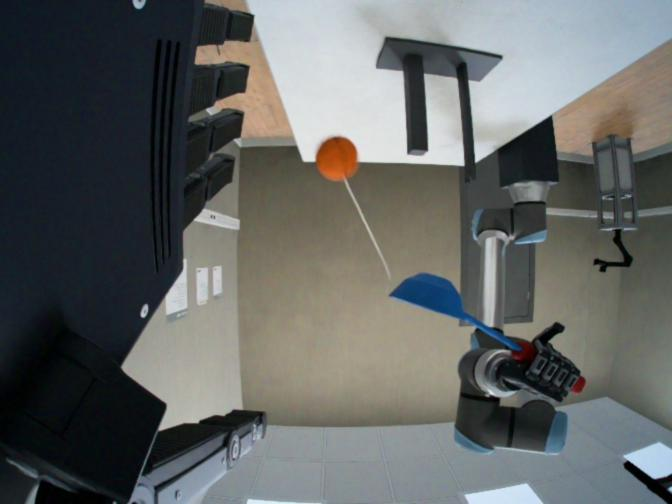

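>>> move --target '[0.5376,0.3160,-0.0467,0,0,0,0.98,0.98,0.97,0.97,0.89,1,-0.5,-0.85,0,0,0,0,0,0,-1,-1,-1,-1,-1,-1,0.6,-0.5]' --speed 0.3

>>> move --target '[-0.5734,-0.3370,0.0498,0,0,0,0.98,0.98,0.97,0.97,0.89,1,-0.5,-0.85,0,0,0,0,0,0,-1,-1,-1,-1,-1,-1,0.6,-0.5]' --speed 1.0 --blocking false

>>> wait --seconds 0.03

>>> wait --seconds 0.03

>>> wait --seconds 0.03

>>> wait --seconds 0.03

>>> wait --seconds 0.03

>>> wait --seconds 0.03

>>> wait --seconds 0.03

>>> wait --seconds 0.03

>>> wait --seconds 0.03

>>> wait --seconds 0.03

>>> wait --seconds 0.03

>>> wait --seconds 1.0

Scene clock: 3928.53 s.
left_arm: end_effector_position=(+0.1819, -0.9221, +0.4394) hand_measured=(+0.980, +0.972, +0.912, +0.950, -0.470, +1.000) hand_load_n=(+0.0, +0.5, +9.0, +11.0, +11.5, +2.5) hand_stopped_by=(target, force, force, force, force, target) hand_force_limit=-0.50 hand_speed=-0.85 end_effector_quat_wxyz=(-0.143, -0.214, +0.767, -0.588) | right_arm: end_effector_position=(+0.9206, +0.2010, +0.3151) hand_measured=(-1.000, -1.000, -1.000, -1.000, -1.000, -1.000) hand_load_n=(+0.0, +0.0, +0.0, +0.0, +0.0, +0.0) hand_stopped_by=(target, target, target, target, target, target) hand_force_limit=0.60 hand_speed=-0.50 end_effector_quat_wxyz=(+0.294, -0.530, +0.697, +0.384)
Joint positions: left_arm=[-1.567 -1.323 1.469 0.126 1.542 -3.661] | right_arm=[-0.232 -0.579 0.821 1.672 0.601 -3.285]
Joint torques (N m): left_arm=[-10.22 -60.86 -50.03 1.53 -2.33 4.29] | right_arm=[-2.74 -92.43 -45.02 7.51 -4.04 -2.21]
Wrist force (N): left_arm=[-2.6 -0.1 2.5] | right_arm=[-1.8 1.9 -2.8]
Wrist torque (N m): left_arm=[-0.01 0.34 -0.70] | right_arm=[0.53 0.34 -0.01]
Wrist force, peak (N): left_arm=[-5.5 -2.3 2.4] | right_arm=[-2.3 2.3 -3.2]
Hand target: left_arm +0.1818, -0.9221, +0.4394; -0.143, -0.214, +0.767, -0.588 | right_arm +0.9206, +0.2010, +0.3151; +0.294, -0.530, +0.697, +0.384
Off the commanded pose: left_arm 0.000 m, 0 deg | right_arm 0.000 m, 0 deg.
move: done

Scene clock: 3929.03 s.
left_arm: end_effector_position=(+0.3985, -0.9242, +0.4387) hand_measured=(+0.980, +0.972, +0.912, +0.950, -0.470, +1.000) hand_load_n=(+0.0, +0.0, +9.0, +10.5, +11.5, +2.5) hand_stopped_by=(target, force, force, force, force, target) hand_force_limit=-0.50 hand_speed=-0.85 end_effector_quat_wxyz=(-0.141, -0.216, +0.765, -0.591) end_effector_velocity=(+0.842, -0.010, -0.009) end_effector_angular_velocity=(-0.024, -0.005, +0.015) | right_arm: end_effector_position=(+0.9206, +0.2010, +0.3151) hand_measured=(-1.000, -1.000, -1.000, -1.000, -1.000, -1.000) hand_load_n=(+0.0, +0.0, +0.0, +0.0, +0.0, +0.0) hand_stopped_by=(target, target, target, target, target, target) hand_force_limit=0.60 hand_speed=-0.50 end_effector_quat_wxyz=(+0.294, -0.530, +0.697, +0.384)
Joint positions: left_arm=[-1.274 -1.182 1.284 0.172 1.817 -3.582] | right_arm=[-0.232 -0.579 0.821 1.672 0.601 -3.285]
Joint velocities: left_arm=[1.04 0.743 -1.018 0.319 0.988 0.283] | right_arm=[within noise]
Joint torques (N m): left_arm=[16.35 -29.5 -67.95 1.99 4.82 5.04] | right_arm=[-0.35 -90.16 -44.49 7.75 -3.95 -1.77]
Wrist force (N): left_arm=[-2.4 -0.1 2.3] | right_arm=[-1.7 2.1 -2.8]
Wrist torque (N m): left_arm=[-0.02 0.31 -0.81] | right_arm=[0.57 0.33 0.00]
Wrist force, peak (N): left_arm=[-2.6 0.4 2.7] | right_arm=[-2.5 2.1 -3.0]
Hand target: left_arm +0.4469, -0.9332, +0.4392; -0.143, -0.214, +0.767, -0.588 | right_arm +0.9206, +0.2010, +0.3151; +0.294, -0.530, +0.697, +0.384
Off the commanded pose: left_arm 0.184 m, 1 deg | right_arm 0.000 m, 0 deg.
move: running; limits=paced

Scene clock: 3929.07 s.
left_arm: end_effector_position=(+0.4253, -0.9247, +0.4385) hand_measured=(+0.980, +0.972, +0.912, +0.950, -0.470, +1.000) hand_load_n=(+0.0, +0.5, +9.0, +11.0, +11.5, +2.5) hand_stopped_by=(target, force, force, force, force, target) hand_force_limit=-0.50 hand_speed=-0.85 end_effector_quat_wxyz=(-0.141, -0.216, +0.764, -0.591) end_effector_velocity=(+0.840, -0.018, -0.009) end_effector_angular_velocity=(-0.024, -0.003, +0.010) | right_arm: end_effector_position=(+0.9206, +0.2010, +0.3151) hand_measured=(-1.000, -1.000, -1.000, -1.000, -1.000, -1.000) hand_load_n=(+0.0, +0.0, +0.0, +0.0, +0.0, +0.0) hand_stopped_by=(target, target, target, target, target, target) hand_force_limit=0.60 hand_speed=-0.50 end_effector_quat_wxyz=(+0.294, -0.530, +0.697, +0.384)
Joint positions: left_arm=[-1.242 -1.157 1.249 0.183 1.848 -3.573] | right_arm=[-0.232 -0.579 0.821 1.672 0.601 -3.285]
Joint velocities: left_arm=[1.006 0.8 -1.118 0.369 0.959 0.277] | right_arm=[within noise]
Joint torques (N m): left_arm=[15.61 -26.87 -68.28 2.87 4.53 5.17] | right_arm=[-1.99 -93.97 -45.05 7.34 -3.61 -1.7]
Wrist force (N): left_arm=[-2.6 0.2 1.9] | right_arm=[-2.2 1.9 -2.0]
Wrist torque (N m): left_arm=[0.00 0.31 -0.81] | right_arm=[0.48 0.40 -0.03]
Wrist force, peak (N): left_arm=[-2.6 0.2 1.9] | right_arm=[-2.2 1.9 -2.0]
Hand target: left_arm +0.4748, -0.9347, +0.4392; -0.143, -0.214, +0.767, -0.588 | right_arm +0.9206, +0.2010, +0.3151; +0.294, -0.530, +0.697, +0.384
Off the commanded pose: left_arm 0.157 m, 1 deg | right_arm 0.000 m, 0 deg.
earlier move: running; limits=paced
wait: 0.03 s; no rest

Scene clock: 3929.10 s.
left_arm: end_effector_position=(+0.4586, -0.9258, +0.4382) hand_measured=(+0.980, +0.972, +0.912, +0.950, -0.470, +1.000) hand_load_n=(+0.0, +0.5, +9.0, +10.5, +11.5, +2.5) hand_stopped_by=(target, force, force, force, force, target) hand_force_limit=-0.50 hand_speed=-0.85 end_effector_quat_wxyz=(-0.141, -0.216, +0.764, -0.592) end_effector_velocity=(+0.823, -0.030, -0.010) end_effector_angular_velocity=(-0.022, -0.002, +0.005) | right_arm: end_effector_position=(+0.9206, +0.2010, +0.3151) hand_measured=(-1.000, -1.000, -1.000, -1.000, -1.000, -1.000) hand_load_n=(+0.0, +0.5, +0.0, +0.0, +0.0, +0.0) hand_stopped_by=(target, target, target, target, target, target) hand_force_limit=0.60 hand_speed=-0.50 end_effector_quat_wxyz=(+0.294, -0.530, +0.697, +0.384)
Joint positions: left_arm=[-1.203 -1.123 1.202 0.199 1.885 -3.562] | right_arm=[-0.232 -0.579 0.821 1.672 0.601 -3.285]
Joint velocities: left_arm=[0.944 0.862 -1.232 0.431 0.905 0.265] | right_arm=[within noise]
Joint torques (N m): left_arm=[6.62 -34.18 -66.7 3.21 4.15 5.3] | right_arm=[-1.41 -91.76 -44.9 7.05 -3.81 -2.19]
Wrist force (N): left_arm=[-3.0 0.1 1.9] | right_arm=[-1.9 1.8 -2.4]
Wrist torque (N m): left_arm=[0.02 0.39 -0.82] | right_arm=[0.50 0.35 -0.01]
Wrist force, peak (N): left_arm=[-3.0 0.1 1.9] | right_arm=[-1.9 1.8 -2.4]
Hand target: left_arm +0.4997, -0.9361, +0.4392; -0.143, -0.214, +0.767, -0.588 | right_arm +0.9206, +0.2010, +0.3151; +0.294, -0.530, +0.697, +0.384
Off the commanded pose: left_arm 0.124 m, 1 deg | right_arm 0.000 m, 0 deg.
earlier move: running; limits=paced
wait: 0.03 s; no rest

Scene clock: 3929.13 s.
left_arm: end_effector_position=(+0.4841, -0.9270, +0.4379) hand_measured=(+0.980, +0.972, +0.912, +0.950, -0.470, +1.000) hand_load_n=(+0.0, +0.5, +9.0, +11.0, +11.5, +2.5) hand_stopped_by=(target, force, force, force, force, target) hand_force_limit=-0.50 hand_speed=-0.85 end_effector_quat_wxyz=(-0.141, -0.216, +0.764, -0.592) end_effector_velocity=(+0.769, -0.039, -0.007) end_effector_angular_velocity=(-0.015, +0.000, -0.004) | right_arm: end_effector_position=(+0.9206, +0.2010, +0.3151) hand_measured=(-1.000, -1.000, -1.000, -1.000, -1.000, -1.000) hand_load_n=(+0.0, +0.0, +0.0, +0.0, +0.0, +0.0) hand_stopped_by=(target, target, target, target, target, target) hand_force_limit=0.60 hand_speed=-0.50 end_effector_quat_wxyz=(+0.294, -0.530, +0.697, +0.384)
Joint positions: left_arm=[-1.174 -1.096 1.162 0.214 1.913 -3.554] | right_arm=[-0.232 -0.579 0.821 1.672 0.601 -3.285]
Joint velocities: left_arm=[0.851 0.868 -1.272 0.473 0.823 0.245] | right_arm=[within noise]
Joint torques (N m): left_arm=[-14.58 -50.25 -62.1 3.37 3.32 4.47] | right_arm=[-0.65 -91.42 -45.1 7.37 -3.69 -2.06]
Wrist force (N): left_arm=[-5.1 -1.0 1.8] | right_arm=[-2.3 1.9 -2.3]
Wrist torque (N m): left_arm=[-0.10 0.61 -0.95] | right_arm=[0.50 0.40 -0.04]
Wrist force, peak (N): left_arm=[-5.1 -1.0 1.8] | right_arm=[-2.3 1.9 -2.3]
Hand target: left_arm +0.5189, -0.9370, +0.4392; -0.143, -0.214, +0.767, -0.588 | right_arm +0.9206, +0.2010, +0.3151; +0.294, -0.530, +0.697, +0.384
Off the commanded pose: left_arm 0.098 m, 1 deg | right_arm 0.000 m, 0 deg.
earlier move: running; limits=paced
wait: 0.03 s; no rest

Scene clock: 3929.17 s.
left_arm: end_effector_position=(+0.5070, -0.9286, +0.4377) hand_measured=(+0.980, +0.972, +0.912, +0.950, -0.470, +1.000) hand_load_n=(+0.0, +0.5, +9.0, +10.5, +11.5, +2.5) hand_stopped_by=(target, force, force, force, force, target) hand_force_limit=-0.50 hand_speed=-0.85 end_effector_quat_wxyz=(-0.141, -0.216, +0.764, -0.592) end_effector_velocity=(+0.671, -0.051, -0.005) end_effector_angular_velocity=(+0.003, +0.007, -0.017) | right_arm: end_effector_position=(+0.9206, +0.2010, +0.3151) hand_measured=(-1.000, -1.000, -1.000, -1.000, -1.000, -1.000) hand_load_n=(+0.0, +0.0, -0.5, +0.0, -0.5, +0.0) hand_stopped_by=(target, target, target, target, target, target) hand_force_limit=0.60 hand_speed=-0.50 end_effector_quat_wxyz=(+0.294, -0.530, +0.697, +0.384)
Joint positions: left_arm=[-1.149 -1.068 1.121 0.229 1.937 -3.547] | right_arm=[-0.232 -0.579 0.821 1.672 0.601 -3.285]
Joint velocities: left_arm=[0.715 0.829 -1.245 0.498 0.705 0.214] | right_arm=[within noise]
Joint torques (N m): left_arm=[-24.82 -66.96 -59.2 3.3 3.12 4.51] | right_arm=[-0.7 -93.62 -45.16 7.13 -3.8 -2.04]
Wrist force (N): left_arm=[-7.1 -1.7 2.2] | right_arm=[-2.1 1.8 -2.0]
Wrist torque (N m): left_arm=[-0.21 0.80 -1.04] | right_arm=[0.48 0.38 -0.04]
Wrist force, peak (N): left_arm=[-7.1 -1.7 2.2] | right_arm=[-2.1 1.8 -2.0]
Hand target: left_arm +0.5356, -0.9377, +0.4391; -0.143, -0.214, +0.767, -0.588 | right_arm +0.9206, +0.2010, +0.3151; +0.294, -0.530, +0.697, +0.384
Off the commanded pose: left_arm 0.075 m, 1 deg | right_arm 0.000 m, 0 deg.
earlier move: running; limits=paced
wait: 0.03 s; no rest

Scene clock: 3929.20 s.
left_arm: end_effector_position=(+0.5265, -0.9305, +0.4376) hand_measured=(+0.980, +0.972, +0.912, +0.950, -0.470, +1.000) hand_load_n=(+0.0, +0.0, +9.0, +10.5, +11.5, +2.5) hand_stopped_by=(target, force, force, force, force, target) hand_force_limit=-0.50 hand_speed=-0.85 end_effector_quat_wxyz=(-0.141, -0.215, +0.764, -0.591) end_effector_velocity=(+0.560, -0.061, -0.003) end_effector_angular_velocity=(+0.025, +0.012, -0.031) | right_arm: end_effector_position=(+0.9206, +0.2010, +0.3151) hand_measured=(-1.000, -1.000, -1.000, -1.000, -1.000, -1.000) hand_load_n=(+0.0, +0.0, +0.0, +0.0, +0.0, +0.0) hand_stopped_by=(target, target, target, target, target, target) hand_force_limit=0.60 hand_speed=-0.50 end_effector_quat_wxyz=(+0.294, -0.530, +0.697, +0.384)
Joint positions: left_arm=[-1.129 -1.043 1.083 0.245 1.958 -3.541] | right_arm=[-0.232 -0.579 0.821 1.672 0.601 -3.285]
Joint velocities: left_arm=[0.575 0.763 -1.174 0.508 0.582 0.184] | right_arm=[within noise]
Joint torques (N m): left_arm=[-23.06 -76.67 -56.2 2.55 2.55 3.9] | right_arm=[-3.33 -92.76 -45 7.16 -3.95 -1.99]
Wrist force (N): left_arm=[-6.9 -2.4 2.3] | right_arm=[-2.8 2.0 -2.6]
Wrist torque (N m): left_arm=[-0.28 0.79 -1.05] | right_arm=[0.54 0.49 -0.06]
Wrist force, peak (N): left_arm=[-6.9 -2.4 2.3] | right_arm=[-2.8 2.0 -2.6]
Hand target: left_arm +0.5496, -0.9383, +0.4391; -0.143, -0.214, +0.767, -0.588 | right_arm +0.9206, +0.2010, +0.3151; +0.294, -0.530, +0.697, +0.384
Off the commanded pose: left_arm 0.056 m, 1 deg | right_arm 0.000 m, 0 deg.
earlier move: running; limits=paced
wait: 0.03 s; no rest

Scene clock: 3929.23 s.
left_arm: end_effector_position=(+0.5424, -0.9326, +0.4377) hand_measured=(+0.980, +0.972, +0.912, +0.950, -0.470, +1.000) hand_load_n=(+0.0, +0.5, +9.0, +10.5, +11.5, +2.5) hand_stopped_by=(target, force, force, force, force, target) hand_force_limit=-0.50 hand_speed=-0.85 end_effector_quat_wxyz=(-0.142, -0.215, +0.764, -0.591) end_effector_velocity=(+0.454, -0.065, +0.003) end_effector_angular_velocity=(+0.038, +0.016, -0.040) | right_arm: end_effector_position=(+0.9206, +0.2010, +0.3151) hand_measured=(-1.000, -1.000, -1.000, -1.000, -1.000, -1.000) hand_load_n=(+0.0, +0.0, +0.0, +0.0, -0.5, +0.0) hand_stopped_by=(target, target, target, target, target, target) hand_force_limit=0.60 hand_speed=-0.50 end_effector_quat_wxyz=(+0.294, -0.530, +0.697, +0.384)
Joint positions: left_arm=[-1.113 -1.02 1.047 0.262 1.974 -3.535] | right_arm=[-0.232 -0.579 0.821 1.672 0.601 -3.285]
Joint velocities: left_arm=[0.451 0.675 -1.07 0.496 0.47 0.155] | right_arm=[within noise]
Joint torques (N m): left_arm=[-18.65 -80.94 -54.66 2.28 2.72 3.93] | right_arm=[-2.82 -93.18 -44.24 7.5 -3.82 -2.07]
Wrist force (N): left_arm=[-6.6 -1.6 3.0] | right_arm=[-2.0 1.6 -2.0]
Wrist torque (N m): left_arm=[-0.22 0.72 -1.02] | right_arm=[0.45 0.36 -0.03]
Wrist force, peak (N): left_arm=[-6.6 -1.6 3.0] | right_arm=[-2.0 1.6 -2.0]
Hand target: left_arm +0.5612, -0.9388, +0.4391; -0.143, -0.214, +0.767, -0.588 | right_arm +0.9206, +0.2010, +0.3151; +0.294, -0.530, +0.697, +0.384
Off the commanded pose: left_arm 0.040 m, 1 deg | right_arm 0.000 m, 0 deg.
earlier move: running; limits=paced
wait: 0.03 s; no rest

Scene clock: 3929.27 s.
left_arm: end_effector_position=(+0.5553, -0.9346, +0.4378) hand_measured=(+0.980, +0.972, +0.912, +0.950, -0.470, +1.000) hand_load_n=(+0.0, +0.5, +9.0, +10.5, +11.5, +3.0) hand_stopped_by=(target, force, force, force, force, target) hand_force_limit=-0.50 hand_speed=-0.85 end_effector_quat_wxyz=(-0.142, -0.215, +0.765, -0.590) end_effector_velocity=(+0.363, -0.061, +0.005) end_effector_angular_velocity=(+0.046, +0.016, -0.042) | right_arm: end_effector_position=(+0.9206, +0.2010, +0.3151) hand_measured=(-1.000, -1.000, -1.000, -1.000, -1.000, -1.000) hand_load_n=(+0.0, +0.0, +0.0, +0.0, +0.0, +0.0) hand_stopped_by=(target, target, target, target, target, target) hand_force_limit=0.60 hand_speed=-0.50 end_effector_quat_wxyz=(+0.294, -0.530, +0.697, +0.384)
Joint positions: left_arm=[-1.1 -1 1.015 0.277 1.988 -3.531] | right_arm=[-0.232 -0.579 0.821 1.672 0.601 -3.285]
Joint velocities: left_arm=[0.351 0.581 -0.939 0.459 0.374 0.13] | right_arm=[within noise]
Joint torques (N m): left_arm=[-12.71 -85.26 -53.15 1.82 2.72 3.97] | right_arm=[-1.04 -92.04 -44.24 7.49 -3.89 -2.21]
Wrist force (N): left_arm=[-6.1 -1.6 3.1] | right_arm=[-2.1 1.4 -2.5]
Wrist torque (N m): left_arm=[-0.23 0.68 -1.01] | right_arm=[0.45 0.39 -0.05]
Wrist force, peak (N): left_arm=[-6.1 -1.6 3.1] | right_arm=[-2.1 1.4 -2.5]
Hand target: left_arm +0.5701, -0.9392, +0.4391; -0.143, -0.214, +0.767, -0.588 | right_arm +0.9206, +0.2010, +0.3151; +0.294, -0.530, +0.697, +0.384
Off the commanded pose: left_arm 0.027 m, 0 deg | right_arm 0.000 m, 0 deg.
earlier move: running; limits=paced
wait: 0.03 s; no rest

Scene clock: 3929.30 s.
left_arm: end_effector_position=(+0.5676, -0.9368, +0.4381) hand_measured=(+0.980, +0.972, +0.912, +0.950, -0.470, +1.000) hand_load_n=(+0.0, +0.5, +9.0, +10.5, +11.5, +2.5) hand_stopped_by=(target, force, force, force, force, target) hand_force_limit=-0.50 hand_speed=-0.85 end_effector_quat_wxyz=(-0.143, -0.215, +0.766, -0.589) end_effector_velocity=(+0.266, -0.048, +0.008) end_effector_angular_velocity=(+0.044, +0.012, -0.036) | right_arm: end_effector_position=(+0.9206, +0.2010, +0.3151) hand_measured=(-1.000, -1.000, -1.000, -1.000, -1.000, -1.000) hand_load_n=(+0.0, +0.0, +0.0, +0.0, +0.0, +0.0) hand_stopped_by=(target, target, target, target, target, target) hand_force_limit=0.60 hand_speed=-0.50 end_effector_quat_wxyz=(+0.294, -0.530, +0.697, +0.384)
Joint positions: left_arm=[-1.089 -0.98 0.981 0.294 2 -3.526] | right_arm=[-0.232 -0.579 0.821 1.672 0.601 -3.285]
Joint velocities: left_arm=[0.25 0.451 -0.748 0.385 0.271 0.102] | right_arm=[within noise]
Joint torques (N m): left_arm=[-10.25 -95.3 -48.75 2.12 2.41 3.72] | right_arm=[0.09 -93.79 -45.22 7.38 -3.74 -2.15]
Wrist force (N): left_arm=[-5.4 -1.7 3.0] | right_arm=[-2.2 2.3 -2.1]
Wrist torque (N m): left_arm=[-0.21 0.59 -0.96] | right_arm=[0.56 0.40 -0.02]
Wrist force, peak (N): left_arm=[-5.4 -1.7 3.0] | right_arm=[-2.2 2.3 -2.1]
Hand target: left_arm +0.5765, -0.9395, +0.4391; -0.143, -0.214, +0.767, -0.588 | right_arm +0.9206, +0.2010, +0.3151; +0.294, -0.530, +0.697, +0.384
Off the commanded pose: left_arm 0.014 m, 0 deg | right_arm 0.000 m, 0 deg.
earlier move: running; limits=paced
wait: 0.03 s; no rest

Scene clock: 3929.33 s.
left_arm: end_effector_position=(+0.5749, -0.9381, +0.4384) hand_measured=(+0.980, +0.972, +0.912, +0.950, -0.470, +1.000) hand_load_n=(+0.0, +0.0, +9.0, +10.5, +11.5, +2.5) hand_stopped_by=(target, force, force, force, force, target) hand_force_limit=-0.50 hand_speed=-0.85 end_effector_quat_wxyz=(-0.143, -0.214, +0.766, -0.589) end_effector_velocity=(+0.196, -0.036, +0.005) end_effector_angular_velocity=(+0.045, +0.011, -0.027) | right_arm: end_effector_position=(+0.9206, +0.2010, +0.3151) hand_measured=(-1.000, -1.000, -1.000, -1.000, -1.000, -1.000) hand_load_n=(+0.0, +0.0, +0.0, +0.0, +0.0, -0.5) hand_stopped_by=(target, target, target, target, target, target) hand_force_limit=0.60 hand_speed=-0.50 end_effector_quat_wxyz=(+0.294, -0.530, +0.697, +0.384)
Joint positions: left_arm=[-1.082 -0.967 0.961 0.305 2.007 -3.523] | right_arm=[-0.232 -0.579 0.821 1.672 0.601 -3.285]
Joint velocities: left_arm=[0.182 0.345 -0.578 0.31 0.197 0.079] | right_arm=[within noise]
Joint torques (N m): left_arm=[-9.02 -97.15 -48.92 1.9 1.59 4.21] | right_arm=[-0.47 -91.21 -45.02 7.12 -3.92 -2.21]
Wrist force (N): left_arm=[-5.4 -2.0 3.3] | right_arm=[-2.5 1.8 -2.4]
Wrist torque (N m): left_arm=[-0.28 0.60 -0.94] | right_arm=[0.49 0.44 -0.05]
Wrist force, peak (N): left_arm=[-5.4 -2.0 3.3] | right_arm=[-2.5 1.8 -2.4]
Hand target: left_arm +0.5803, -0.9397, +0.4391; -0.143, -0.214, +0.767, -0.588 | right_arm +0.9206, +0.2010, +0.3151; +0.294, -0.530, +0.697, +0.384
Off the commanded pose: left_arm 0.007 m, 0 deg | right_arm 0.000 m, 0 deg.
earlier move: running; limits=paced
wait: 0.03 s; no rest

Scene clock: 3929.37 s.
left_arm: end_effector_position=(+0.5799, -0.9390, +0.4386) hand_measured=(+0.980, +0.972, +0.912, +0.950, -0.470, +1.000) hand_load_n=(+0.0, +0.0, +9.0, +10.5, +11.5, +2.5) hand_stopped_by=(target, force, force, force, force, target) hand_force_limit=-0.50 hand_speed=-0.85 end_effector_quat_wxyz=(-0.143, -0.214, +0.767, -0.588) end_effector_velocity=(+0.127, -0.024, +0.008) end_effector_angular_velocity=(+0.031, +0.005, -0.020) | right_arm: end_effector_position=(+0.9206, +0.2010, +0.3151) hand_measured=(-1.000, -1.000, -1.000, -1.000, -1.000, -1.000) hand_load_n=(+0.0, +0.0, +0.0, +0.0, +0.0, +0.0) hand_stopped_by=(target, target, target, target, target, target) hand_force_limit=0.60 hand_speed=-0.50 end_effector_quat_wxyz=(+0.294, -0.530, +0.697, +0.384)
Joint positions: left_arm=[-1.077 -0.958 0.945 0.313 2.013 -3.521] | right_arm=[-0.232 -0.579 0.821 1.672 0.601 -3.285]
Joint velocities: left_arm=[0.116 0.23 -0.395 0.219 0.127 0.055] | right_arm=[within noise]
Joint torques (N m): left_arm=[-12.87 -103.05 -46.04 0.44 2.3 3.35] | right_arm=[-2.39 -94.44 -44.71 7.53 -3.87 -1.82]
Wrist force (N): left_arm=[-5.4 -1.6 3.1] | right_arm=[-2.1 1.6 -2.7]
Wrist torque (N m): left_arm=[-0.21 0.57 -0.90] | right_arm=[0.49 0.40 -0.04]
Wrist force, peak (N): left_arm=[-5.4 -1.6 3.1] | right_arm=[-2.1 1.6 -2.7]
Hand target: left_arm +0.5816, -0.9398, +0.4391; -0.143, -0.214, +0.767, -0.588 | right_arm +0.9206, +0.2010, +0.3151; +0.294, -0.530, +0.697, +0.384
Off the commanded pose: left_arm 0.002 m, 0 deg | right_arm 0.000 m, 0 deg.
earlier move: running; limits=paced
wait: 0.03 s; no rest

Scene clock: 3929.40 s.
left_arm: end_effector_position=(+0.5827, -0.9396, +0.4388) hand_measured=(+0.980, +0.972, +0.912, +0.950, -0.470, +1.000) hand_load_n=(+0.0, +0.5, +9.0, +10.5, +11.5, +2.5) hand_stopped_by=(target, force, force, force, force, target) hand_force_limit=-0.50 hand_speed=-0.85 end_effector_quat_wxyz=(-0.143, -0.214, +0.767, -0.588) end_effector_velocity=(+0.061, -0.015, +0.004) end_effector_angular_velocity=(+0.023, +0.003, -0.013) | right_arm: end_effector_position=(+0.9206, +0.2010, +0.3151) hand_measured=(-1.000, -1.000, -1.000, -1.000, -1.000, -1.000) hand_load_n=(+0.0, +0.0, +0.0, +0.0, +0.0, +0.0) hand_stopped_by=(target, target, target, target, target, target) hand_force_limit=0.60 hand_speed=-0.50 end_effector_quat_wxyz=(+0.294, -0.530, +0.697, +0.384)
Joint positions: left_arm=[-1.075 -0.953 0.936 0.318 2.015 -3.52] | right_arm=[-0.232 -0.579 0.821 1.672 0.601 -3.285]
Joint velocities: left_arm=[0.054 0.122 -0.212 0.126 0.062 0.031] | right_arm=[within noise]
Joint torques (N m): left_arm=[-8.51 -104.04 -47.71 1.1 1.02 4.09] | right_arm=[-1.46 -92.83 -44.29 7.36 -4 -1.9]
Wrist force (N): left_arm=[-5.3 -1.8 2.6] | right_arm=[-2.2 2.0 -2.8]
Wrist torque (N m): left_arm=[-0.17 0.61 -0.88] | right_arm=[0.54 0.41 -0.04]
Wrist force, peak (N): left_arm=[-5.3 -1.8 2.6] | right_arm=[-2.2 2.0 -2.8]
Hand target: left_arm +0.5816, -0.9398, +0.4391; -0.143, -0.214, +0.767, -0.588 | right_arm +0.9206, +0.2010, +0.3151; +0.294, -0.530, +0.697, +0.384
Off the commanded pose: left_arm 0.001 m, 0 deg | right_arm 0.000 m, 0 deg.
earlier move: running; limits=paced
wait: 0.03 s; no rest

Scene clock: 3929.70 s.
left_arm: end_effector_position=(+0.5815, -0.9397, +0.4390) hand_measured=(+0.980, +0.972, +0.912, +0.950, -0.470, +1.000) hand_load_n=(+0.0, +0.0, +9.0, +11.0, +11.5, +2.5) hand_stopped_by=(target, force, force, force, force, target) hand_force_limit=-0.50 hand_speed=-0.85 end_effector_quat_wxyz=(-0.143, -0.214, +0.767, -0.588) | right_arm: end_effector_position=(+0.9206, +0.2010, +0.3151) hand_measured=(-1.000, -1.000, -1.000, -1.000, -1.000, -1.000) hand_load_n=(+0.0, +0.0, +0.0, +0.0, +0.0, +0.0) hand_stopped_by=(target, target, target, target, target, target) hand_force_limit=0.60 hand_speed=-0.50 end_effector_quat_wxyz=(+0.294, -0.530, +0.697, +0.384)
Joint positions: left_arm=[-1.076 -0.954 0.937 0.319 2.014 -3.52] | right_arm=[-0.232 -0.579 0.821 1.672 0.601 -3.285]
Joint torques (N m): left_arm=[8.79 -85.61 -55.94 -0.68 0.92 -3.87] | right_arm=[-1.03 -91.32 -45 7.3 -3.95 -2.19]
Wrist force (N): left_arm=[-2.8 0.3 2.5] | right_arm=[-2.3 1.6 -2.4]
Wrist torque (N m): left_arm=[0.02 0.36 -0.71] | right_arm=[0.47 0.42 -0.06]
Wrist force, peak (N): left_arm=[-4.7 -1.4 2.8] | right_arm=[-2.2 2.1 -2.6]
Hand target: left_arm +0.5816, -0.9398, +0.4391; -0.143, -0.214, +0.767, -0.588 | right_arm +0.9206, +0.2010, +0.3151; +0.294, -0.530, +0.697, +0.384
Off the commanded pose: left_arm 0.000 m, 0 deg | right_arm 0.000 m, 0 deg.
earlier move: done; limits=paced
wait: 0.30 of 1 s (the move ended)


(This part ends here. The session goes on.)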